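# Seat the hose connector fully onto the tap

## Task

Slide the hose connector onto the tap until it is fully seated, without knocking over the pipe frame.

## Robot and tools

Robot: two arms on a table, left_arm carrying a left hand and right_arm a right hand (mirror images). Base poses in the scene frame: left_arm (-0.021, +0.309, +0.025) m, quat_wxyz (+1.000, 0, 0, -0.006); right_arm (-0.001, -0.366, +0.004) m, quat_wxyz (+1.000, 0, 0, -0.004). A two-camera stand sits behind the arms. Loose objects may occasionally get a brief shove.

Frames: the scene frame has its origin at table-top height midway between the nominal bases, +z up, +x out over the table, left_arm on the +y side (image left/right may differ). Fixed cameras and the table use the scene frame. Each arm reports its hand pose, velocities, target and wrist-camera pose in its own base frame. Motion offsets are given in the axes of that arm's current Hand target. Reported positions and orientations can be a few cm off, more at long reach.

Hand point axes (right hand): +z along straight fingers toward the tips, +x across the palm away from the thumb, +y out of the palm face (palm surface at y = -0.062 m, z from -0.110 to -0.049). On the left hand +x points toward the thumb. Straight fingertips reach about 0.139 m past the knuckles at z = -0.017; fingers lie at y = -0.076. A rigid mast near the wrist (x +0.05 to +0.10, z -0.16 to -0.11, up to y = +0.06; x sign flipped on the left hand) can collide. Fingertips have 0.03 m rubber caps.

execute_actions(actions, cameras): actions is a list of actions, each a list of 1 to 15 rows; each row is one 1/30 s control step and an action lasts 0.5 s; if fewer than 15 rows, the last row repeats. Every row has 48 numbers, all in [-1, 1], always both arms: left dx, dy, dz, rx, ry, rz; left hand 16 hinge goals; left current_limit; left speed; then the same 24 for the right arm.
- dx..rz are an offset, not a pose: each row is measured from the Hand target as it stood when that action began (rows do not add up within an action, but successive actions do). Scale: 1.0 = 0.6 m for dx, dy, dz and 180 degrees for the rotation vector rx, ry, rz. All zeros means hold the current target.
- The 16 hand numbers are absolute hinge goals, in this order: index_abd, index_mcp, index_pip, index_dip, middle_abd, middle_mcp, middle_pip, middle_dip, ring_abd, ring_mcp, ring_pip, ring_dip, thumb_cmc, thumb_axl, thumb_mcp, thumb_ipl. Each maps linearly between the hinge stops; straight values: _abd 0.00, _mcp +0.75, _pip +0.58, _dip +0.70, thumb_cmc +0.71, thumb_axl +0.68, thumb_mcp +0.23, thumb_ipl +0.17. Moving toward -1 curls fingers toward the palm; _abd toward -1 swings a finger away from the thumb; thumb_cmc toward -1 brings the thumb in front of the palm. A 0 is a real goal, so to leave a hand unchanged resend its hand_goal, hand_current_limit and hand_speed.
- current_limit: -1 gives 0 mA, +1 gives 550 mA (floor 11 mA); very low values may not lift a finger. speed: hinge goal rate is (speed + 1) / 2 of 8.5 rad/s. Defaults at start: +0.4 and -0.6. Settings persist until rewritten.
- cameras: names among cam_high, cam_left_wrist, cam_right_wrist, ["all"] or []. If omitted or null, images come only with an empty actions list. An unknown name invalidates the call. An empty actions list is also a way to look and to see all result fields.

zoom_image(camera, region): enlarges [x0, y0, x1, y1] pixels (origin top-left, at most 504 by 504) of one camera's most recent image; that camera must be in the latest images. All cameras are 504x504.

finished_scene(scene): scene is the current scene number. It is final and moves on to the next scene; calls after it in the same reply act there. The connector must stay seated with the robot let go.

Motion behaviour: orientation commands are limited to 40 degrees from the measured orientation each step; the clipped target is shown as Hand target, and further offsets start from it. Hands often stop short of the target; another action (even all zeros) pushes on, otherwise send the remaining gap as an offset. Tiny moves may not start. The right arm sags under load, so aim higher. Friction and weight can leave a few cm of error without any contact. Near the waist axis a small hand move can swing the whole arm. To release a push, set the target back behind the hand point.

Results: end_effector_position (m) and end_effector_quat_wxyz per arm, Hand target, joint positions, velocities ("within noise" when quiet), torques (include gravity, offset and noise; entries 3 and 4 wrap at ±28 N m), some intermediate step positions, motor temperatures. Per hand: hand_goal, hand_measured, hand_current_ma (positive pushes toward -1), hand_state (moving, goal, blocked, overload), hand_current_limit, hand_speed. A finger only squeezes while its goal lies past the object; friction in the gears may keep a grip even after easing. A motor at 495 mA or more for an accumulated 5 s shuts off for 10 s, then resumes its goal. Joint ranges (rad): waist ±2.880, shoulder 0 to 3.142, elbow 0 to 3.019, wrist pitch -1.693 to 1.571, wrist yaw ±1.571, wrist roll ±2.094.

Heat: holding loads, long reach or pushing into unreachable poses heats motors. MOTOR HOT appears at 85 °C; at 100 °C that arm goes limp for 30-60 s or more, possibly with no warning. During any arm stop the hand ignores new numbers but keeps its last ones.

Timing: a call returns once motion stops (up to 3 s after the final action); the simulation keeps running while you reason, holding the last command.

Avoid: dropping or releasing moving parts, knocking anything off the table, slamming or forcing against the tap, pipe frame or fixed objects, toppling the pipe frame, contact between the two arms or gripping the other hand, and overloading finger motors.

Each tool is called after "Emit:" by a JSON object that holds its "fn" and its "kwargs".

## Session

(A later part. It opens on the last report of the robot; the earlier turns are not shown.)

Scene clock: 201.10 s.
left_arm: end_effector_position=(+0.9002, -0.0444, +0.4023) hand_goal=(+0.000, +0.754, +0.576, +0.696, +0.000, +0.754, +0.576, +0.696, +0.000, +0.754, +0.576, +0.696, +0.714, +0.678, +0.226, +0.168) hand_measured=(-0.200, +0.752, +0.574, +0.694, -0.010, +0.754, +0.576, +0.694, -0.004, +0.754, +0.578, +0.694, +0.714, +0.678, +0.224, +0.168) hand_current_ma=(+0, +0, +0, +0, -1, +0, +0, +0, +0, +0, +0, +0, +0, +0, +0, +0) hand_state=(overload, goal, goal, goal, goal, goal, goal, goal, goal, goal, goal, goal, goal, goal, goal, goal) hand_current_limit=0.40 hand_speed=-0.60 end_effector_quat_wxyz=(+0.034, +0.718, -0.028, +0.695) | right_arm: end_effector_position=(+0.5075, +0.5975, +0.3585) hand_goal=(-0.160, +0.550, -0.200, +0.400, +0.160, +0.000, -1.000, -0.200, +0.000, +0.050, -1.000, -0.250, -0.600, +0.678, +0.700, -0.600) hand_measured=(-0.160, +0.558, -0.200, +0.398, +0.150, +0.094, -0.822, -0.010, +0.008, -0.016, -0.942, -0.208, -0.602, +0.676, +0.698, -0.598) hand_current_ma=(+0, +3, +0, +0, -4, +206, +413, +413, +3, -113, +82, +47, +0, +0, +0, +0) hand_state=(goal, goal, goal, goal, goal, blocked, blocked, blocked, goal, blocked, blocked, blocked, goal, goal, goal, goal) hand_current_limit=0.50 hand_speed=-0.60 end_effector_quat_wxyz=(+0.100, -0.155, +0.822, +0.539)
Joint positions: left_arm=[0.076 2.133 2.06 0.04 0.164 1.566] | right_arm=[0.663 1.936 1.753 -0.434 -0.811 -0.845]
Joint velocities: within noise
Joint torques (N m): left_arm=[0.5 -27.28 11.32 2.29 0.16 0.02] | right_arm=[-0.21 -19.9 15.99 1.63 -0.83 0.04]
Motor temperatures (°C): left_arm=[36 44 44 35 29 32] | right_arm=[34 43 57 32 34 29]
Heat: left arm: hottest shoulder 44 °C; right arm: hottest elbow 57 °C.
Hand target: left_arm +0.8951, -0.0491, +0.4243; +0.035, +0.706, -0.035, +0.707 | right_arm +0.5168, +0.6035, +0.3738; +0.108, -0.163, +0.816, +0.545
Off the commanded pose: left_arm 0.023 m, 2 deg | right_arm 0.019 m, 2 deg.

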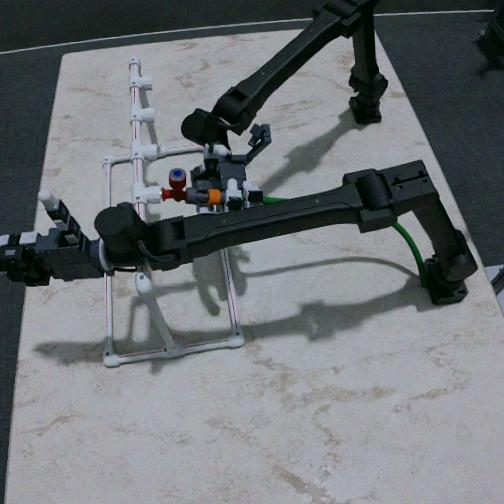

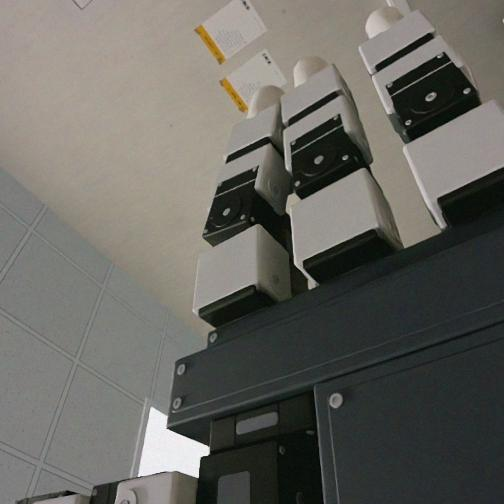

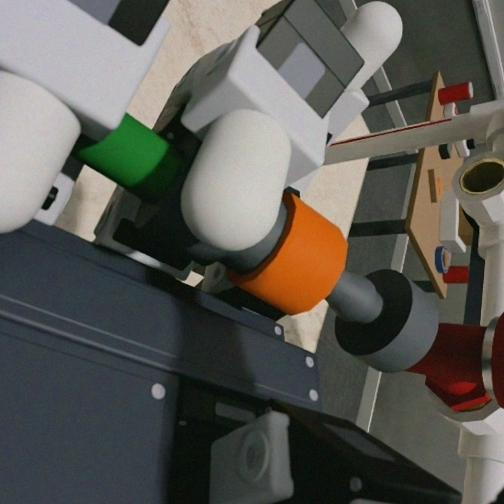

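Emit:
{"fn": "execute_actions", "kwargs": {"actions": [[[0,0,0,0,0,0, 0,0.754,0.576,0.696, 0,0.754,0.576,0.696, 0,0.754,0.576,0.696, 0.714,0.678,0.226,0.168, 0.4,-0.6, -0.02,0,-0.001,0,0,0, -0.16,0.55,-0.2,0.4, 0.16,0,-1,-0.2, 0,0.05,-1,-0.25, -0.6,0.678,0.7,-0.6, 0.55,-0.6]],[[0,0,0,0,0,0, 0,0.754,0.576,0.696, 0,0.754,0.576,0.696, 0,0.754,0.576,0.696, 0.714,0.678,0.226,0.168, 0.4,-0.6, 0,0,0,0,0,0, -0.16,0.55,-0.2,0.4, 0.16,0,-1,-0.2, 0,0.05,-1,-0.25, -0.6,0.678,0.7,-0.6, 0.55,-0.6]]], "cameras": ["cam_high","cam_right_wrist"]}}

Emit:
{"fn": "zoom_image", "kwargs": {"camera": "cam_high", "region": [170, 160, 250, 240]}}

Emit:
{"fn": "zoom_image", "kwargs": {"camera": "cam_right_wrist", "region": [224, 170, 474, 420]}}

Scene clock: 202.77 s.
left_arm: end_effector_position=(+0.9002, -0.0444, +0.4023) hand_goal=(+0.000, +0.754, +0.576, +0.696, +0.000, +0.754, +0.576, +0.696, +0.000, +0.754, +0.576, +0.696, +0.714, +0.678, +0.226, +0.168) hand_measured=(-0.200, +0.752, +0.574, +0.694, -0.010, +0.754, +0.576, +0.694, -0.004, +0.754, +0.578, +0.694, +0.714, +0.678, +0.224, +0.168) hand_current_ma=(+0, +0, +0, +0, -1, +0, +0, +0, +0, +0, +0, +0, +0, +0, +0, +0) hand_state=(overload, goal, goal, goal, goal, goal, goal, goal, goal, goal, goal, goal, goal, goal, goal, goal) hand_current_limit=0.40 hand_speed=-0.60 end_effector_quat_wxyz=(+0.034, +0.718, -0.028, +0.695) | right_arm: end_effector_position=(+0.5181, +0.5993, +0.3632) hand_goal=(-0.160, +0.550, -0.200, +0.400, +0.160, +0.000, -1.000, -0.200, +0.000, +0.050, -1.000, -0.250, -0.600, +0.678, +0.700, -0.600) hand_measured=(-0.160, +0.558, -0.200, +0.398, +0.152, +0.092, -0.822, -0.010, +0.008, -0.014, -0.942, -0.208, -0.602, +0.676, +0.698, -0.598) hand_current_ma=(+0, +3, +0, +0, -3, +199, +426, +426, +3, -111, +82, +47, +0, +0, +0, +0) hand_state=(goal, goal, goal, goal, goal, blocked, blocked, blocked, goal, blocked, blocked, blocked, goal, goal, goal, goal) hand_current_limit=0.55 hand_speed=-0.60 end_effector_quat_wxyz=(+0.100, -0.156, +0.822, +0.539)
Joint positions: left_arm=[0.076 2.133 2.06 0.04 0.164 1.566] | right_arm=[0.655 1.961 1.805 -0.467 -0.818 -0.854]
Joint torques (N m): left_arm=[0.5 -27.28 11.33 2.29 0.16 0.02] | right_arm=[-0.26 -20.31 16.03 1.68 -0.85 0.06]
Motor temperatures (°C): left_arm=[36 44 44 35 29 32] | right_arm=[34 43 57 32 34 29]
Heat: left arm: hottest shoulder 44 °C; right arm: hottest elbow 57 °C.
Hand target: left_arm +0.8951, -0.0491, +0.4243; +0.035, +0.706, -0.035, +0.707 | right_arm +0.5278, +0.6047, +0.3786; +0.109, -0.163, +0.815, +0.545
Off the commanded pose: left_arm 0.023 m, 2 deg | right_arm 0.019 m, 2 deg.
Step readings (end_effector_position of left_arm | right_arm):
0: (+0.9002, -0.0444, +0.4023) | (+0.5075, +0.5975, +0.3585)
1: (+0.9002, -0.0444, +0.4023) | (+0.5075, +0.5976, +0.3589)
2: (+0.9002, -0.0444, +0.4023) | (+0.5078, +0.5976, +0.3592)
4: (+0.9002, -0.0444, +0.4023) | (+0.5093, +0.5988, +0.3608)
8: (+0.9002, -0.0444, +0.4023) | (+0.5146, +0.5998, +0.3638)
15: (+0.9002, -0.0444, +0.4023) | (+0.5181, +0.5990, +0.3637)
16: (+0.9002, -0.0444, +0.4023) | (+0.5181, +0.5991, +0.3636)
17: (+0.9002, -0.0444, +0.4023) | (+0.5181, +0.5991, +0.3634)
19: (+0.9002, -0.0444, +0.4023) | (+0.5181, +0.5992, +0.3630)
23: (+0.9002, -0.0444, +0.4023) | (+0.5181, +0.5992, +0.3627)
30: (+0.9002, -0.0444, +0.4023) | (+0.5181, +0.5992, +0.3629)
Images, in order (width x height): cam_high 504x504, cam_right_wrist 504x504.

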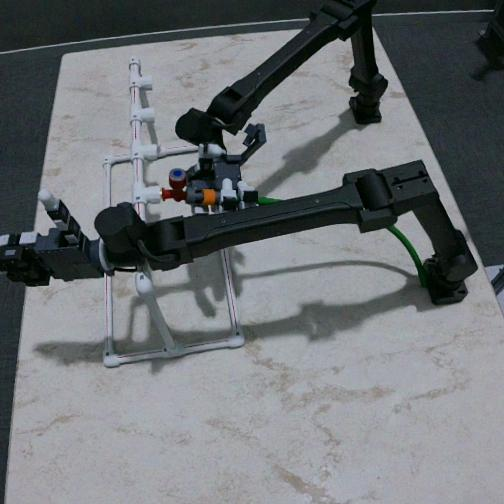

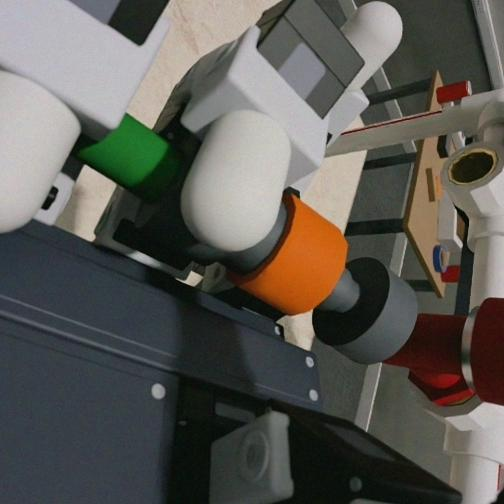

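Scaled by 6.300 from the camera's 504x504 image, which has a finer 720x720 frame.

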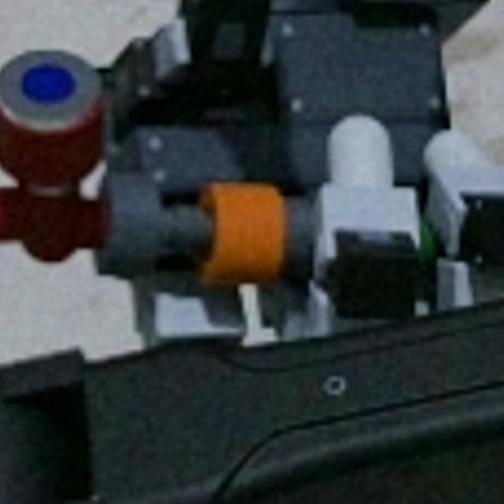

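Scaled by 2.016 from the camera's 504x504 image, which has a finer 720x720 frame.

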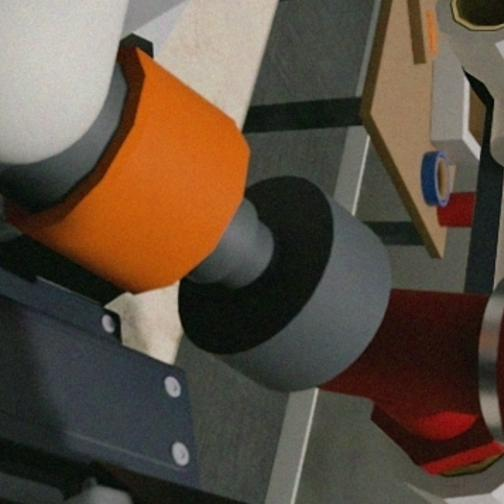

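Emit:
{"fn": "execute_actions", "kwargs": {"actions": [[[0,0,0,0,0,0, 0,0.754,0.576,0.696, 0,0.754,0.576,0.696, 0,0.754,0.576,0.696, 0.714,0.678,0.226,0.168, 0.4,-0.6, -0.02,0,-0.001,0,0,0, -0.16,0.55,-0.2,0.4, 0.16,0,-1,-0.2, 0,0.05,-1,-0.25, -0.6,0.678,0.7,-0.6, 0.55,-0.6]],[[0,0,0,0,0,0, 0,0.754,0.576,0.696, 0,0.754,0.576,0.696, 0,0.754,0.576,0.696, 0.714,0.678,0.226,0.168, 0.4,-0.6, 0,0,0,0,0,0, -0.16,0.55,-0.2,0.4, 0.16,0,-1,-0.2, 0,0.05,-1,-0.25, -0.6,0.678,0.7,-0.6, 0.55,-0.6]]], "cameras": ["cam_high","cam_right_wrist"]}}

Emit:
{"fn": "zoom_image", "kwargs": {"camera": "cam_high", "region": [170, 160, 250, 240]}}

Emit:
{"fn": "zoom_image", "kwargs": {"camera": "cam_right_wrist", "region": [224, 170, 474, 420]}}

Scene clock: 204.77 s.
left_arm: end_effector_position=(+0.9002, -0.0444, +0.4023) hand_goal=(+0.000, +0.754, +0.576, +0.696, +0.000, +0.754, +0.576, +0.696, +0.000, +0.754, +0.576, +0.696, +0.714, +0.678, +0.226, +0.168) hand_measured=(-0.200, +0.752, +0.574, +0.694, -0.010, +0.754, +0.576, +0.694, -0.004, +0.754, +0.578, +0.694, +0.714, +0.678, +0.224, +0.168) hand_current_ma=(+0, +0, +0, +0, -1, +0, +0, +0, +0, +0, +0, +0, +0, +0, +0, +0) hand_state=(overload, goal, goal, goal, goal, goal, goal, goal, goal, goal, goal, goal, goal, goal, goal, goal) hand_current_limit=0.40 hand_speed=-0.60 end_effector_quat_wxyz=(+0.034, +0.718, -0.028, +0.695) | right_arm: end_effector_position=(+0.5278, +0.6006, +0.3669) hand_goal=(-0.160, +0.550, -0.200, +0.400, +0.160, +0.000, -1.000, -0.200, +0.000, +0.050, -1.000, -0.250, -0.600, +0.678, +0.700, -0.600) hand_measured=(-0.160, +0.558, -0.200, +0.398, +0.160, +0.082, -0.822, -0.010, +0.008, -0.008, -0.942, -0.208, -0.602, +0.676, +0.698, -0.598) hand_current_ma=(+0, +3, +0, +0, +0, +161, +426, +426, +3, -90, +84, +47, +0, +0, +0, +0) hand_state=(goal, goal, goal, goal, goal, blocked, blocked, blocked, goal, blocked, blocked, blocked, goal, goal, goal, goal) hand_current_limit=0.55 hand_speed=-0.60 end_effector_quat_wxyz=(+0.099, -0.157, +0.822, +0.538)
Joint positions: left_arm=[0.076 2.133 2.06 0.04 0.164 1.566] | right_arm=[0.647 1.986 1.856 -0.502 -0.826 -0.865]
Joint torques (N m): left_arm=[0.5 -27.28 11.33 2.29 0.16 0.02] | right_arm=[-0.38 -20.37 16.36 1.74 -0.82 0.11]
Motor temperatures (°C): left_arm=[36 44 44 35 29 32] | right_arm=[34 43 58 32 34 29]
Heat: left arm: hottest shoulder 44 °C; right arm: hottest elbow 58 °C.
Hand target: left_arm +0.8951, -0.0491, +0.4243; +0.035, +0.706, -0.035, +0.707 | right_arm +0.5389, +0.6058, +0.3829; +0.108, -0.163, +0.816, +0.545
Off the commanded pose: left_arm 0.023 m, 2 deg | right_arm 0.020 m, 2 deg.
Step readings (end_effector_position of left_arm | right_arm):
0: (+0.9002, -0.0444, +0.4023) | (+0.5181, +0.5993, +0.3632)
1: (+0.9002, -0.0444, +0.4023) | (+0.5181, +0.5993, +0.3633)
2: (+0.9002, -0.0444, +0.4023) | (+0.5184, +0.5994, +0.3634)
4: (+0.9002, -0.0444, +0.4023) | (+0.5200, +0.6008, +0.3646)
8: (+0.9002, -0.0444, +0.4023) | (+0.5249, +0.6012, +0.3657)
15: (+0.9002, -0.0444, +0.4023) | (+0.5279, +0.6006, +0.3670)
16: (+0.9002, -0.0444, +0.4023) | (+0.5279, +0.6006, +0.3671)
17: (+0.9002, -0.0444, +0.4023) | (+0.5279, +0.6006, +0.3672)
19: (+0.9002, -0.0444, +0.4023) | (+0.5279, +0.6007, +0.3670)
23: (+0.9002, -0.0444, +0.4023) | (+0.5279, +0.6007, +0.3670)
30: (+0.9002, -0.0444, +0.4023) | (+0.5278, +0.6006, +0.3670)
Images, in order (width x height): cam_high 504x504, cam_right_wrist 504x504.

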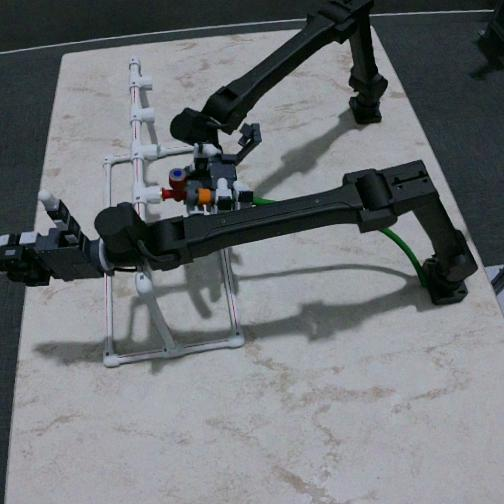

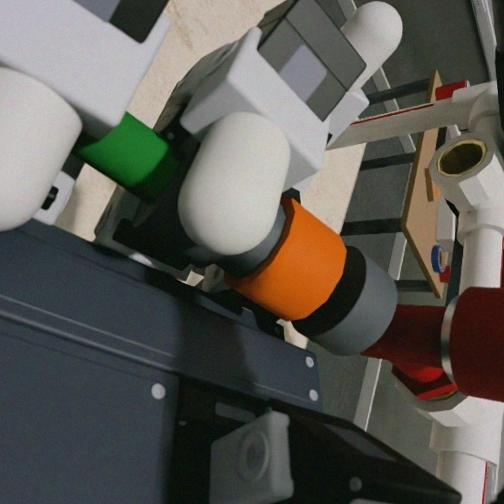

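Scaled by 6.300 from the camera's 504x504 image, which has a finer 720x720 frame.

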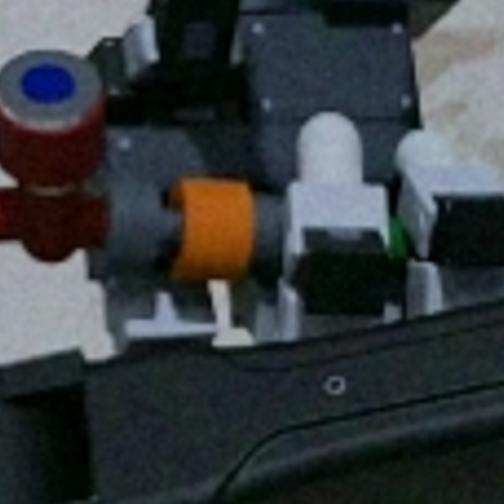

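Scaled by 2.016 from the camera's 504x504 image, which has a finer 720x720 frame.

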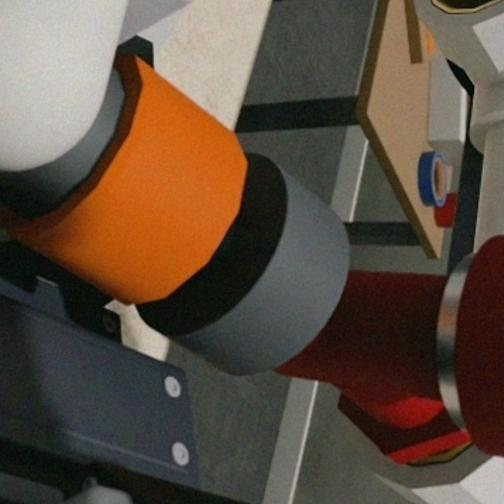

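Emit:
{"fn": "execute_actions", "kwargs": {"actions": [[[0,0,0,0,0,0, 0,0.754,0.576,0.696, 0,0.754,0.576,0.696, 0,0.754,0.576,0.696, 0.714,0.678,0.226,0.168, 0.4,-0.6, -0.017,0,-0.001,0,0,0, -0.16,0.55,-0.2,0.4, 0.16,0,-1,-0.2, 0,0.05,-1,-0.25, -0.6,0.678,0.7,-0.6, 0.6,-0.6]],[[0,0,0,0,0,0, 0,0.754,0.576,0.696, 0,0.754,0.576,0.696, 0,0.754,0.576,0.696, 0.714,0.678,0.226,0.168, 0.4,-0.6, 0,0,0,0,0,0, -0.16,0.55,-0.2,0.4, 0.16,0,-1,-0.2, 0,0.05,-1,-0.25, -0.6,0.678,0.7,-0.6, 0.6,-0.6]]], "cameras": ["cam_high","cam_right_wrist"]}}

Emit:
{"fn": "zoom_image", "kwargs": {"camera": "cam_high", "region": [170, 160, 250, 240]}}

Emit:
{"fn": "zoom_image", "kwargs": {"camera": "cam_right_wrist", "region": [224, 170, 474, 420]}}

Scene clock: 206.73 s.
left_arm: end_effector_position=(+0.9003, -0.0440, +0.4023) hand_goal=(+0.000, +0.754, +0.576, +0.696, +0.000, +0.754, +0.576, +0.696, +0.000, +0.754, +0.576, +0.696, +0.714, +0.678, +0.226, +0.168) hand_measured=(-0.200, +0.752, +0.574, +0.694, -0.010, +0.754, +0.576, +0.694, -0.004, +0.754, +0.578, +0.694, +0.714, +0.678, +0.224, +0.168) hand_current_ma=(+0, +0, +0, +0, -1, +0, +0, +0, +0, +0, +0, +0, +0, +0, +0, +0) hand_state=(overload, goal, goal, goal, goal, goal, goal, goal, goal, goal, goal, goal, goal, goal, goal, goal) hand_current_limit=0.40 hand_speed=-0.60 end_effector_quat_wxyz=(+0.034, +0.718, -0.028, +0.695) | right_arm: end_effector_position=(+0.5294, +0.6018, +0.3671) hand_goal=(-0.160, +0.550, -0.200, +0.400, +0.160, +0.000, -1.000, -0.200, +0.000, +0.050, -1.000, -0.250, -0.600, +0.678, +0.700, -0.600) hand_measured=(-0.160, +0.558, -0.200, +0.398, +0.166, +0.062, -0.822, -0.010, +0.018, -0.006, -0.938, -0.208, -0.602, +0.676, +0.698, -0.598) hand_current_ma=(+0, +3, +0, +0, +2, +100, +440, +440, +8, -85, +92, +47, +0, +0, +0, +0) hand_state=(goal, goal, goal, goal, goal, blocked, blocked, blocked, goal, blocked, blocked, blocked, goal, goal, goal, goal) hand_current_limit=0.60 hand_speed=-0.60 end_effector_quat_wxyz=(+0.093, -0.164, +0.822, +0.537)
Joint positions: left_arm=[0.076 2.133 2.06 0.04 0.164 1.566] | right_arm=[0.644 2.001 1.886 -0.537 -0.84 -0.885]
Joint torques (N m): left_arm=[0.5 -27.28 11.33 2.29 0.18 0.02] | right_arm=[-0.73 -20.01 17.46 2.07 -0.48 0.24]
Motor temperatures (°C): left_arm=[36 44 44 35 29 32] | right_arm=[34 43 58 32 34 29]
Heat: left arm: hottest shoulder 44 °C; right arm: hottest elbow 58 °C.
Hand target: left_arm +0.8951, -0.0490, +0.4243; +0.035, +0.706, -0.035, +0.707 | right_arm +0.5484, +0.6067, +0.3867; +0.108, -0.163, +0.816, +0.545
Off the commanded pose: left_arm 0.023 m, 2 deg | right_arm 0.028 m, 2 deg.
Step readings (end_effector_position of left_arm | right_arm):
0: (+0.9002, -0.0444, +0.4023) | (+0.5278, +0.6006, +0.3669)
1: (+0.9002, -0.0444, +0.4023) | (+0.5278, +0.6007, +0.3671)
2: (+0.9002, -0.0444, +0.4023) | (+0.5278, +0.6008, +0.3671)
4: (+0.9003, -0.0443, +0.4023) | (+0.5284, +0.6016, +0.3671)
8: (+0.9003, -0.0443, +0.4023) | (+0.5290, +0.6020, +0.3674)
15: (+0.9003, -0.0443, +0.4023) | (+0.5292, +0.6019, +0.3674)
16: (+0.9003, -0.0443, +0.4023) | (+0.5292, +0.6020, +0.3672)
17: (+0.9003, -0.0443, +0.4023) | (+0.5292, +0.6020, +0.3672)
19: (+0.9003, -0.0440, +0.4023) | (+0.5295, +0.6018, +0.3670)
23: (+0.9003, -0.0440, +0.4023) | (+0.5294, +0.6018, +0.3672)
30: (+0.9003, -0.0440, +0.4023) | (+0.5294, +0.6018, +0.3671)
Images, in order (width x height): cam_high 504x504, cam_right_wrist 504x504.

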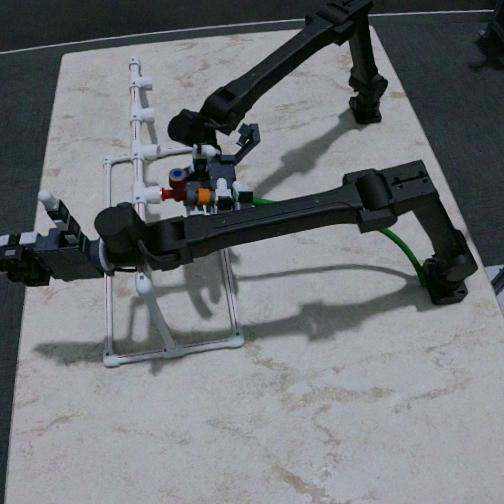

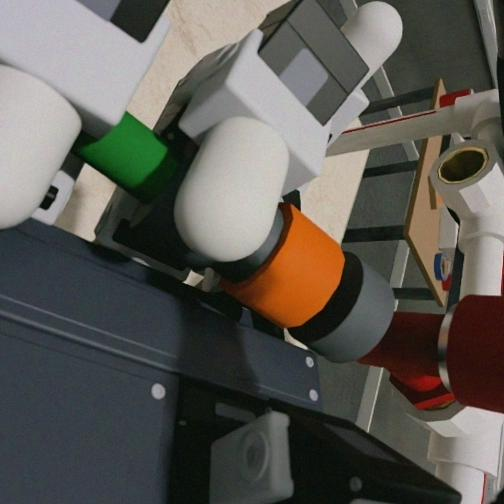

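Scaled by 6.300 from the camera's 504x504 image, which has a finer 720x720 frame.

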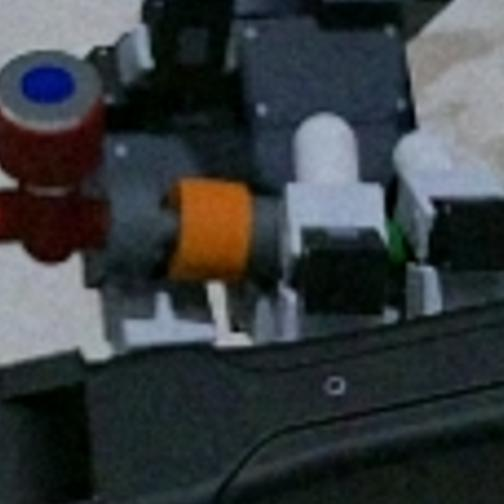

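Scaled by 2.016 from the camera's 504x504 image, which has a finer 720x720 frame.

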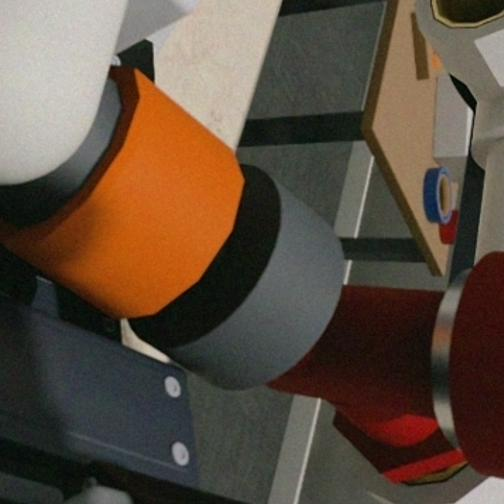

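Emit:
{"fn": "execute_actions", "kwargs": {"actions": [[[0,0,0,0,0,0, 0,0.754,0.576,0.696, 0,0.754,0.576,0.696, 0,0.754,0.576,0.696, 0.714,0.678,0.226,0.168, 0.4,-0.6, -0.022,0,-0.001,0.002,-0.005,0.002, -0.16,0.55,-0.2,0.4, 0.16,0,-1,-0.2, 0,0.05,-1,-0.25, -0.6,0.678,0.7,-0.6, 0.65,-0.6]],[[0,0,0,0,0,0, 0,0.754,0.576,0.696, 0,0.754,0.576,0.696, 0,0.754,0.576,0.696, 0.714,0.678,0.226,0.168, 0.4,-0.6, 0,0,0,0,0,0, -0.16,0.55,-0.2,0.4, 0.16,0,-1,-0.2, 0,0.05,-1,-0.25, -0.6,0.678,0.7,-0.6, 0.65,-0.6]]], "cameras": ["cam_high","cam_right_wrist"]}}

Emit:
{"fn": "zoom_image", "kwargs": {"camera": "cam_high", "region": [170, 160, 250, 240]}}

Emit:
{"fn": "zoom_image", "kwargs": {"camera": "cam_right_wrist", "region": [224, 170, 474, 420]}}

Scene clock: 208.80 s.
left_arm: end_effector_position=(+0.9011, -0.0394, +0.4023) hand_goal=(+0.000, +0.754, +0.576, +0.696, +0.000, +0.754, +0.576, +0.696, +0.000, +0.754, +0.576, +0.696, +0.714, +0.678, +0.226, +0.168) hand_measured=(-0.200, +0.752, +0.574, +0.694, -0.010, +0.754, +0.576, +0.694, -0.004, +0.754, +0.578, +0.694, +0.714, +0.678, +0.224, +0.168) hand_current_ma=(+0, +0, +0, +0, -1, +0, +0, +0, +0, +0, +0, +0, +0, +0, +0, +0) hand_state=(overload, goal, goal, goal, goal, goal, goal, goal, goal, goal, goal, goal, goal, goal, goal, goal) hand_current_limit=0.40 hand_speed=-0.60 end_effector_quat_wxyz=(+0.030, +0.718, -0.024, +0.695) | right_arm: end_effector_position=(+0.5354, +0.6035, +0.3673) hand_goal=(-0.160, +0.550, -0.200, +0.400, +0.160, +0.000, -1.000, -0.200, +0.000, +0.050, -1.000, -0.250, -0.600, +0.678, +0.700, -0.600) hand_measured=(-0.160, +0.558, -0.200, +0.398, +0.168, +0.058, -0.822, -0.010, +0.020, -0.006, -0.938, -0.208, -0.602, +0.676, +0.698, -0.598) hand_current_ma=(+0, +3, +0, +0, +2, +91, +454, +454, +11, -85, +93, +47, +0, +0, +0, +0) hand_state=(goal, goal, goal, goal, goal, blocked, blocked, blocked, blocked, blocked, blocked, blocked, goal, goal, goal, goal) hand_current_limit=0.65 hand_speed=-0.60 end_effector_quat_wxyz=(+0.092, -0.162, +0.823, +0.536)
Joint positions: left_arm=[0.08 2.133 2.06 0.04 0.157 1.566] | right_arm=[0.641 2.017 1.915 -0.557 -0.84 -0.888]
Joint torques (N m): left_arm=[0.15 -27.22 11.34 2.3 0.46 0.02] | right_arm=[-0.85 -20.25 18.28 2.3 -0.08 0.37]
Motor temperatures (°C): left_arm=[36 44 44 35 29 32] | right_arm=[34 43 58 32 34 29]
Heat: left arm: hottest shoulder 44 °C; right arm: hottest elbow 58 °C.
Hand target: left_arm +0.8951, -0.0492, +0.4243; +0.035, +0.706, -0.035, +0.707 | right_arm +0.5604, +0.6083, +0.3916; +0.113, -0.155, +0.817, +0.544
Off the commanded pose: left_arm 0.025 m, 2 deg | right_arm 0.035 m, 3 deg.
Step readings (end_effector_position of left_arm | right_arm):
0: (+0.9003, -0.0440, +0.4023) | (+0.5294, +0.6018, +0.3671)
1: (+0.9003, -0.0440, +0.4023) | (+0.5294, +0.6018, +0.3673)
2: (+0.9003, -0.0440, +0.4023) | (+0.5299, +0.6019, +0.3672)
4: (+0.9005, -0.0430, +0.4023) | (+0.5327, +0.6013, +0.3675)
8: (+0.9010, -0.0399, +0.4023) | (+0.5351, +0.6027, +0.3676)
15: (+0.9011, -0.0394, +0.4023) | (+0.5353, +0.6033, +0.3676)
16: (+0.9011, -0.0394, +0.4023) | (+0.5353, +0.6033, +0.3675)
17: (+0.9011, -0.0394, +0.4023) | (+0.5354, +0.6034, +0.3674)
19: (+0.9011, -0.0394, +0.4023) | (+0.5353, +0.6034, +0.3675)
23: (+0.9011, -0.0394, +0.4023) | (+0.5354, +0.6035, +0.3673)
30: (+0.9011, -0.0394, +0.4023) | (+0.5354, +0.6035, +0.3673)
Images, in order (width x height): cam_high 504x504, cam_right_wrist 504x504.

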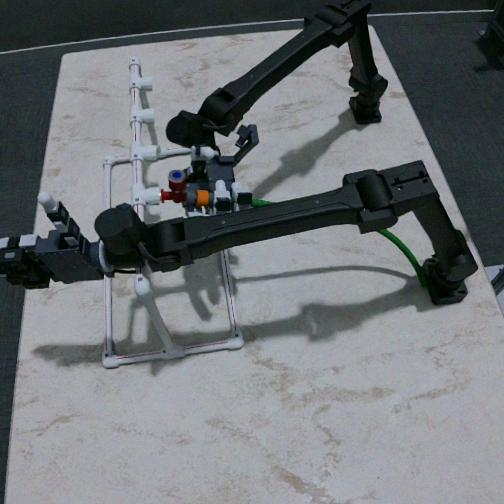

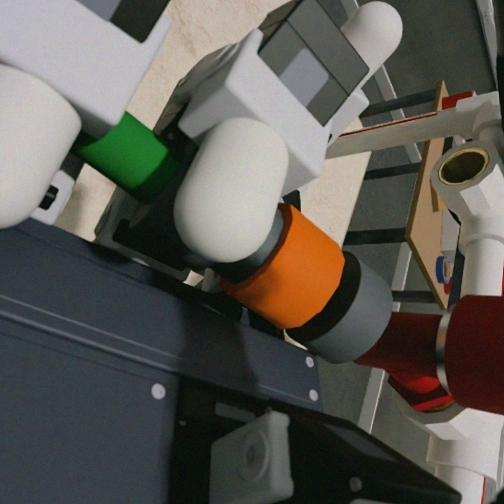

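Scaled by 6.300 from the camera's 504x504 image, which has a finer 720x720 frame.

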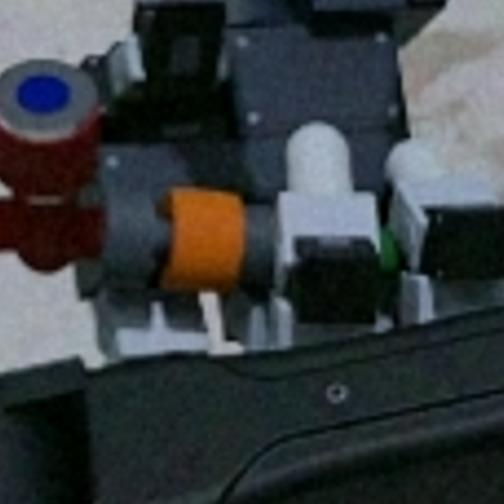

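Scaled by 2.016 from the camera's 504x504 image, which has a finer 720x720 frame.

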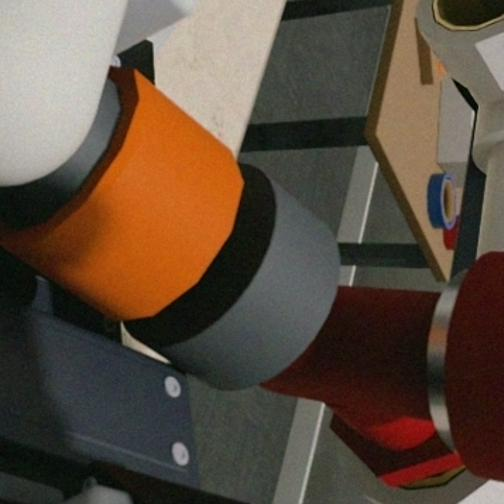

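Emit:
{"fn": "zoom_image", "kwargs": {"camera": "cam_high", "region": [180, 180, 216, 216]}}

Emit:
{"fn": "zoom_image", "kwargs": {"camera": "cam_right_wrist", "region": [280, 230, 400, 350]}}

Scaled by 14.000 from the camera's 504x504 image, which has a finer 720x720 frame.

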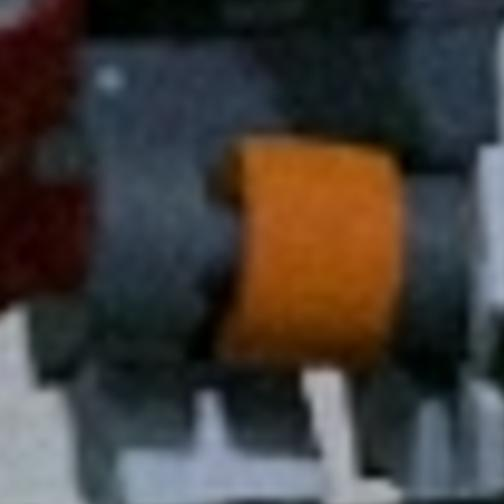

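Scaled by 4.200 from the camera's 504x504 image, which has a finer 720x720 frame.

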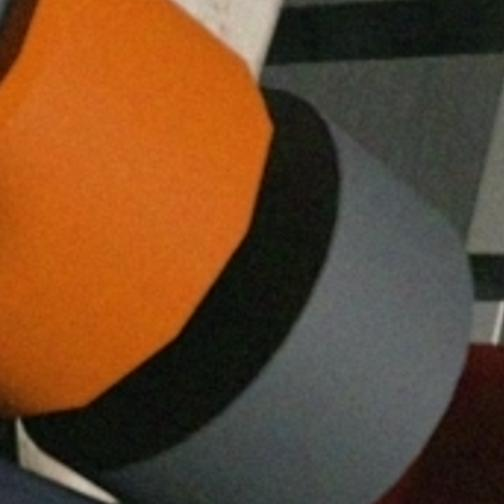

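Emit:
{"fn": "execute_actions", "kwargs": {"actions": [[[0,0.012,-0.01,0,0,0, 0,0.754,0.576,0.696, 0,0.754,0.576,0.696, 0,0.754,0.576,0.696, 0.714,0.678,0.226,0.168, 0.4,-0.6, -0.02,0,-0.001,0,0,0, -0.16,0.55,-0.2,0.4, 0.16,0,-1,-0.2, 0,0.05,-1,-0.25, -0.6,0.678,0.7,-0.6, 0.65,-0.6]],[[0,0,0,0,0,0, 0,0.754,0.576,0.696, 0,0.754,0.576,0.696, 0,0.754,0.576,0.696, 0.714,0.678,0.226,0.168, 0.4,-0.6, 0,0,0,0,0,0, -0.16,0.55,-0.2,0.4, 0.16,0,-1,-0.2, 0,0.05,-1,-0.25, -0.6,0.678,0.7,-0.6, 0.65,-0.6]]], "cameras": ["cam_high","cam_right_wrist"]}}

Emit:
{"fn": "zoom_image", "kwargs": {"camera": "cam_high", "region": [170, 160, 250, 240]}}

Emit:
{"fn": "zoom_image", "kwargs": {"camera": "cam_right_wrist", "region": [224, 170, 474, 420]}}

Scene clock: 212.73 s.
left_arm: end_effector_position=(+0.9025, -0.0326, +0.4048) hand_goal=(+0.000, +0.754, +0.576, +0.696, +0.000, +0.754, +0.576, +0.696, +0.000, +0.754, +0.576, +0.696, +0.714, +0.678, +0.226, +0.168) hand_measured=(-0.200, +0.752, +0.574, +0.694, -0.010, +0.754, +0.576, +0.694, -0.004, +0.754, +0.578, +0.694, +0.714, +0.678, +0.224, +0.168) hand_current_ma=(+0, +0, +0, +0, -1, +0, +0, +0, +0, +0, +0, +0, +0, +0, +0, +0) hand_state=(overload, goal, goal, goal, goal, goal, goal, goal, goal, goal, goal, goal, goal, goal, goal, goal) hand_current_limit=0.40 hand_speed=-0.60 end_effector_quat_wxyz=(+0.022, +0.715, -0.018, +0.699) | right_arm: end_effector_position=(+0.5393, +0.6077, +0.3675) hand_goal=(-0.160, +0.550, -0.200, +0.400, +0.160, +0.000, -1.000, -0.200, +0.000, +0.050, -1.000, -0.250, -0.600, +0.678, +0.700, -0.600) hand_measured=(-0.160, +0.558, -0.200, +0.398, +0.168, +0.058, -0.822, -0.010, +0.020, -0.002, -0.938, -0.208, -0.602, +0.676, +0.698, -0.598) hand_current_ma=(+0, +3, +0, +0, +2, +91, +454, +454, +11, -78, +93, +47, +0, +0, +0, +0) hand_state=(goal, goal, goal, goal, goal, blocked, blocked, blocked, blocked, blocked, blocked, blocked, goal, goal, goal, goal) hand_current_limit=0.65 hand_speed=-0.60 end_effector_quat_wxyz=(+0.086, -0.165, +0.825, +0.534)
Joint positions: left_arm=[0.085 2.132 2.06 0.05 0.141 1.567] | right_arm=[0.641 2.041 1.959 -0.595 -0.847 -0.898]
Joint torques (N m): left_arm=[-0.85 -28.98 8.72 2.36 0.76 0] | right_arm=[-1.55 -20.42 19.08 2.48 -0.07 0.39]
Motor temperatures (°C): left_arm=[36 44 44 35 29 32] | right_arm=[34 43 58 32 34 29]
Heat: left arm: hottest shoulder 44 °C; right arm: hottest elbow 58 °C.
Hand target: left_arm +0.8884, -0.0557, +0.4245; +0.035, +0.706, -0.035, +0.707 | right_arm +0.5717, +0.6091, +0.3962; +0.114, -0.155, +0.817, +0.544
Off the commanded pose: left_arm 0.033 m, 3 deg | right_arm 0.043 m, 4 deg.
Step readings (end_effector_position of left_arm | right_arm):
0: (+0.9011, -0.0394, +0.4023) | (+0.5354, +0.6035, +0.3673)
1: (+0.9012, -0.0393, +0.4023) | (+0.5354, +0.6035, +0.3674)
2: (+0.9012, -0.0392, +0.4023) | (+0.5357, +0.6037, +0.3677)
4: (+0.9016, -0.0378, +0.4032) | (+0.5368, +0.6048, +0.3676)
8: (+0.9023, -0.0338, +0.4043) | (+0.5386, +0.6068, +0.3678)
15: (+0.9025, -0.0328, +0.4047) | (+0.5392, +0.6075, +0.3677)
16: (+0.9025, -0.0327, +0.4047) | (+0.5392, +0.6076, +0.3675)
17: (+0.9025, -0.0327, +0.4047) | (+0.5392, +0.6076, +0.3677)
19: (+0.9025, -0.0327, +0.4048) | (+0.5393, +0.6076, +0.3675)
23: (+0.9025, -0.0327, +0.4048) | (+0.5393, +0.6077, +0.3674)
30: (+0.9025, -0.0326, +0.4048) | (+0.5393, +0.6077, +0.3675)
Images, in order (width x height): cam_high 504x504, cam_right_wrist 504x504.

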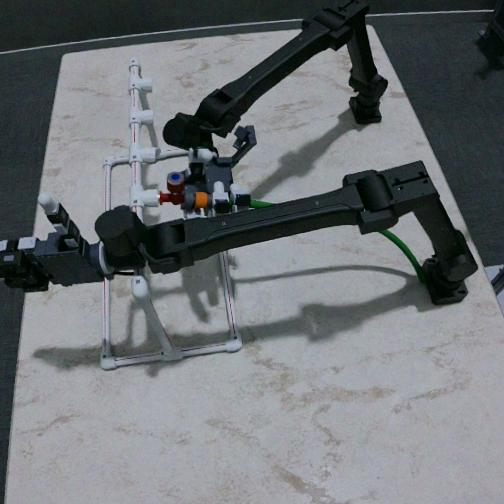

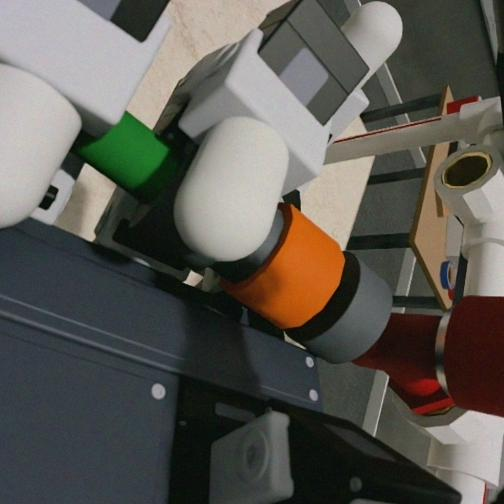

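Scaled by 6.300 from the camera's 504x504 image, which has a finer 720x720 frame.

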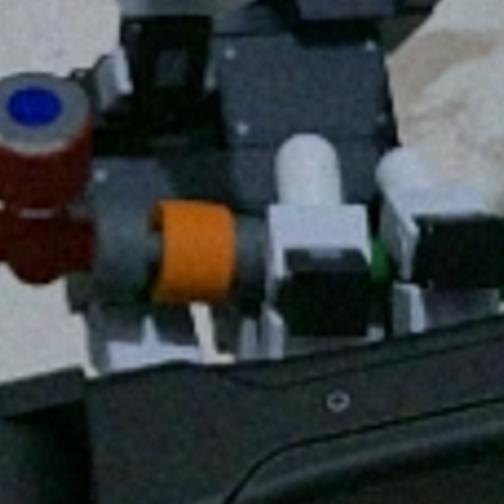

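Scaled by 2.016 from the camera's 504x504 image, which has a finer 720x720 frame.

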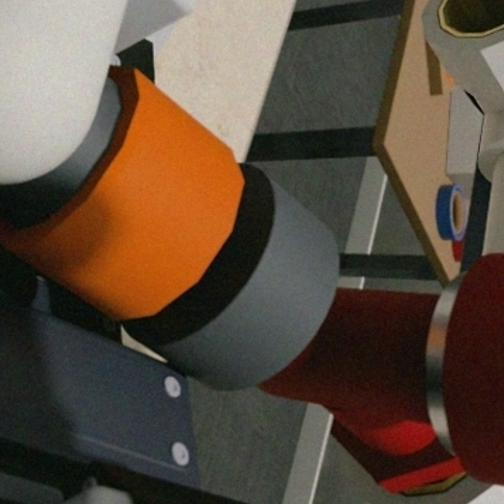

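Emit:
{"fn": "execute_actions", "kwargs": {"actions": [[[0,0.028,-0.012,0,0,0, 0,0.754,0.576,0.696, 0,0.754,0.576,0.696, 0,0.754,0.576,0.696, 0.714,0.678,0.226,0.168, 0.4,-0.6, -0.0195,-0.005,-0.012,0.002,-0.006,0.003, -0.16,0.55,-0.2,0.4, 0.16,0,-1,-0.2, 0,0.05,-1,-0.25, -0.6,0.678,0.7,-0.6, 0.65,-0.6]],[[0,0,0,0,0,0, 0,0.754,0.576,0.696, 0,0.754,0.576,0.696, 0,0.754,0.576,0.696, 0.714,0.678,0.226,0.168, 0.4,-0.6, 0,0,0,0,0,0, -0.16,0.55,-0.2,0.4, 0.16,0,-1,-0.2, 0,0.05,-1,-0.25, -0.6,0.678,0.7,-0.6, 0.65,-0.6]]], "cameras": ["cam_high","cam_right_wrist"]}}

Emit:
{"fn": "zoom_image", "kwargs": {"camera": "cam_high", "region": [170, 160, 250, 240]}}

Emit:
{"fn": "zoom_image", "kwargs": {"camera": "cam_right_wrist", "region": [224, 170, 474, 420]}}

Scene clock: 215.10 s.
left_arm: end_effector_position=(+0.9033, -0.0298, +0.4041) hand_goal=(+0.000, +0.754, +0.576, +0.696, +0.000, +0.754, +0.576, +0.696, +0.000, +0.754, +0.576, +0.696, +0.714, +0.678, +0.226, +0.168) hand_measured=(-0.200, +0.752, +0.574, +0.694, -0.010, +0.754, +0.576, +0.694, -0.004, +0.754, +0.578, +0.694, +0.714, +0.678, +0.224, +0.168) hand_current_ma=(+0, +0, +0, +0, -1, +0, +0, +0, +0, +0, +0, +0, +0, +0, +0, +0) hand_state=(overload, goal, goal, goal, goal, goal, goal, goal, goal, goal, goal, goal, goal, goal, goal, goal) hand_current_limit=0.40 hand_speed=-0.60 end_effector_quat_wxyz=(+0.018, +0.715, -0.014, +0.699) | right_arm: end_effector_position=(+0.5381, +0.6083, +0.3670) hand_goal=(-0.160, +0.550, -0.200, +0.400, +0.160, +0.000, -1.000, -0.200, +0.000, +0.050, -1.000, -0.250, -0.600, +0.678, +0.700, -0.600) hand_measured=(-0.160, +0.558, -0.200, +0.398, +0.168, +0.058, -0.822, -0.010, +0.020, -0.002, -0.938, -0.208, -0.602, +0.676, +0.698, -0.598) hand_current_ma=(+0, +3, +0, +0, +2, +91, +454, +454, +11, -78, +93, +47, +0, +0, +0, +0) hand_state=(goal, goal, goal, goal, goal, blocked, blocked, blocked, blocked, blocked, blocked, blocked, goal, goal, goal, goal) hand_current_limit=0.65 hand_speed=-0.60 end_effector_quat_wxyz=(+0.085, -0.166, +0.824, +0.535)
Joint positions: left_arm=[0.086 2.132 2.058 0.051 0.13 1.567] | right_arm=[0.642 2.042 1.959 -0.595 -0.85 -0.9]
Joint torques (N m): left_arm=[0.73 -25.82 10.48 2.03 0.14 -0.04] | right_arm=[-0.15 -23.53 10.89 2.19 -0.5 0.11]
Motor temperatures (°C): left_arm=[36 44 44 35 29 32] | right_arm=[34 43 58 32 34 29]
Heat: left arm: hottest shoulder 44 °C; right arm: hottest elbow 58 °C.
Hand target: left_arm +0.9031, -0.0316, +0.4041; +0.020, +0.715, -0.016, +0.699 | right_arm +0.5392, +0.6079, +0.3676; +0.086, -0.165, +0.825, +0.534
Off the commanded pose: left_arm 0.002 m, 0 deg | right_arm 0.001 m, 0 deg.
led back after a hold (left arm): the arm was led back toward your command in small steps, so it may still be short of it.
Step readings (end_effector_position of left_arm | right_arm):
0: (+0.9025, -0.0326, +0.4048) | (+0.5393, +0.6077, +0.3675)
1: (+0.9026, -0.0325, +0.4048) | (+0.5393, +0.6077, +0.3675) HELD (not all sent) left_arm
2: (+0.9028, -0.0319, +0.4048) | (+0.5393, +0.6077, +0.3677)
3: (+0.9029, -0.0316, +0.4045) | (+0.5395, +0.6078, +0.3673) HELD (not all sent) right_arm
4: (+0.9030, -0.0312, +0.4041) | (+0.5391, +0.6080, +0.3674) HELD (not all sent) left_arm right_arm
8: (+0.9033, -0.0299, +0.4041) | (+0.5384, +0.6082, +0.3676) HELD (not all sent) left_arm right_arm
15: (+0.9033, -0.0298, +0.4041) | (+0.5381, +0.6083, +0.3670) HELD (not all sent) left_arm right_arm
16: (+0.9033, -0.0298, +0.4041) | (+0.5381, +0.6083, +0.3670)
17: (+0.9033, -0.0298, +0.4041) | (+0.5381, +0.6083, +0.3670)
19: (+0.9033, -0.0298, +0.4041) | (+0.5381, +0.6083, +0.3670)
23: (+0.9033, -0.0298, +0.4041) | (+0.5381, +0.6083, +0.3670)
30: (+0.9033, -0.0298, +0.4041) | (+0.5381, +0.6083, +0.3670)
HELD (not all sent) left_arm: steps 1 and 4 to 15.
HELD (not all sent) right_arm: steps 3 to 15.
pose unreachable (left arm): on one or more control steps of this call, first in action 0 (counted from 0), this arm could not follow its commanded pose, so it was not sent that pose on those steps. It may still have moved: this result reports where it is.
cause: moving toward the commanded pose would bring a part of the arm too close to another arm (a part of this arm just beyond joint 3 (elbow) and a part of the right arm just beyond its joint 6 (wrist roll), at the place that arm is still heading or pushing toward).
pose unreachable (right arm): on one or more control steps of this call, first in action 0 (counted from 0), this arm could not follow its commanded pose, so it was not sent that pose on those steps. It may still have moved: this result reports where it is.
cause: moving toward the commanded pose would bring a part of the arm too close to another arm (a part of this arm just beyond joint 6 (wrist roll) and a part of the left arm just beyond its joint 3 (elbow), along the way the arms are being sent, or toward where that arm still pushes).
Images, in order (width x height): cam_high 504x504, cam_right_wrist 504x504.

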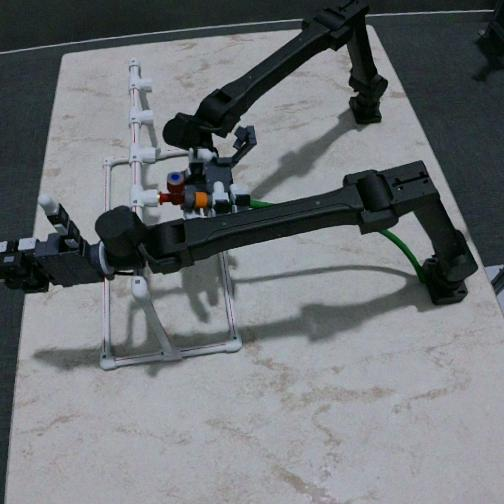

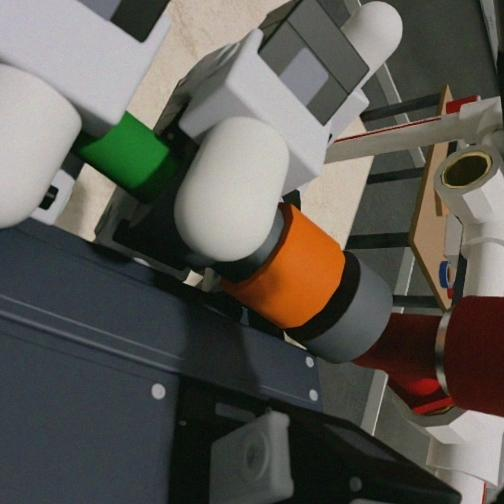

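Scaled by 6.300 from the camera's 504x504 image, which has a finer 720x720 frame.

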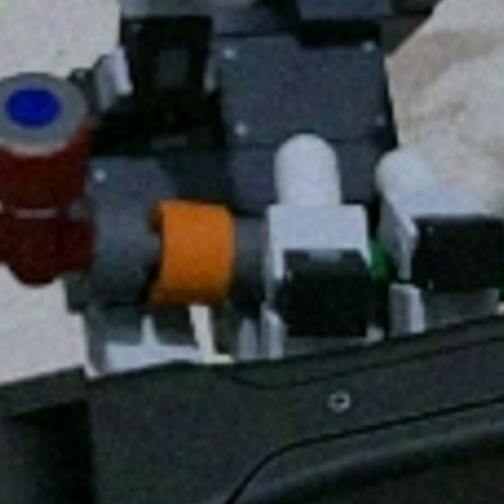

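Scaled by 2.016 from the camera's 504x504 image, which has a finer 720x720 frame.

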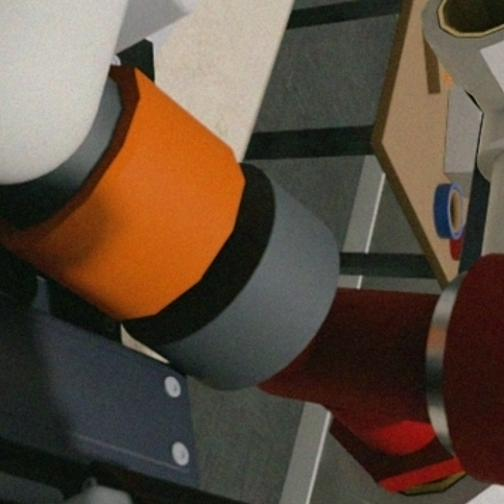

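Emit:
{"fn": "zoom_image", "kwargs": {"camera": "cam_high", "region": [155, 165, 215, 225]}}

Emit:
{"fn": "zoom_image", "kwargs": {"camera": "cam_high", "region": [90, 50, 250, 210]}}

Emit:
{"fn": "zoom_image", "kwargs": {"camera": "cam_high", "region": [90, 210, 250, 370]}}

Scaled by 8.400 from the camera's 504x504 image, which has a finer 720x720 frame.

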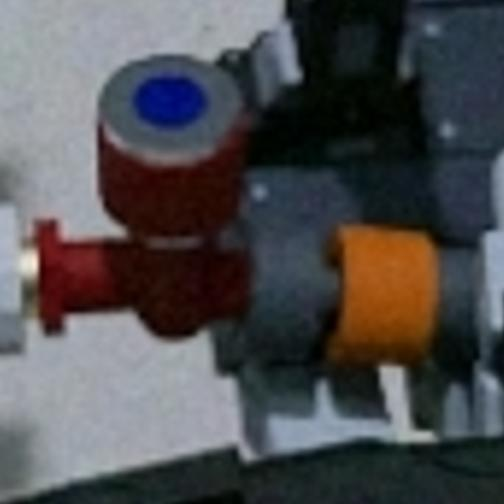

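Scaled by 3.150 from the camera's 504x504 image, which has a finer 720x720 frame.

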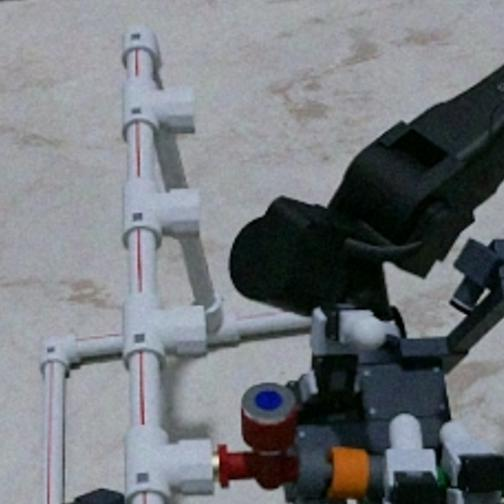

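Scaled by 3.150 from the camera's 504x504 image, which has a finer 720x720 frame.

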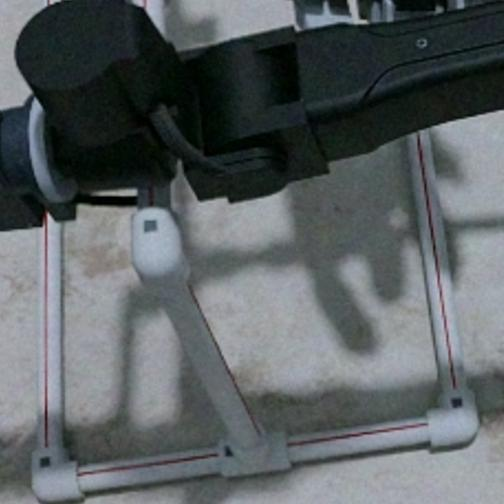

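Emit:
{"fn": "zoom_image", "kwargs": {"camera": "cam_right_wrist", "region": [264, 200, 504, 440]}}

Scaled by 2.100 from the camera's 504x504 image, which has a finer 720x720 frame.

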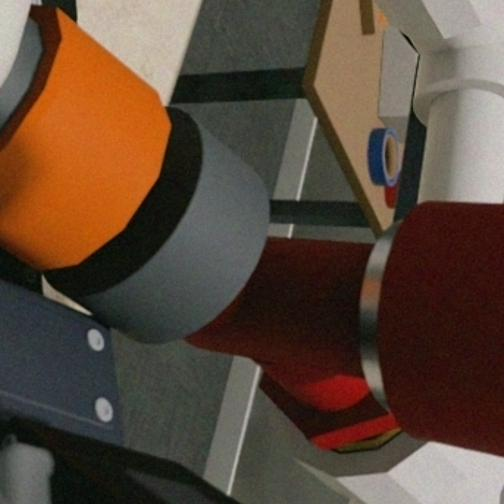

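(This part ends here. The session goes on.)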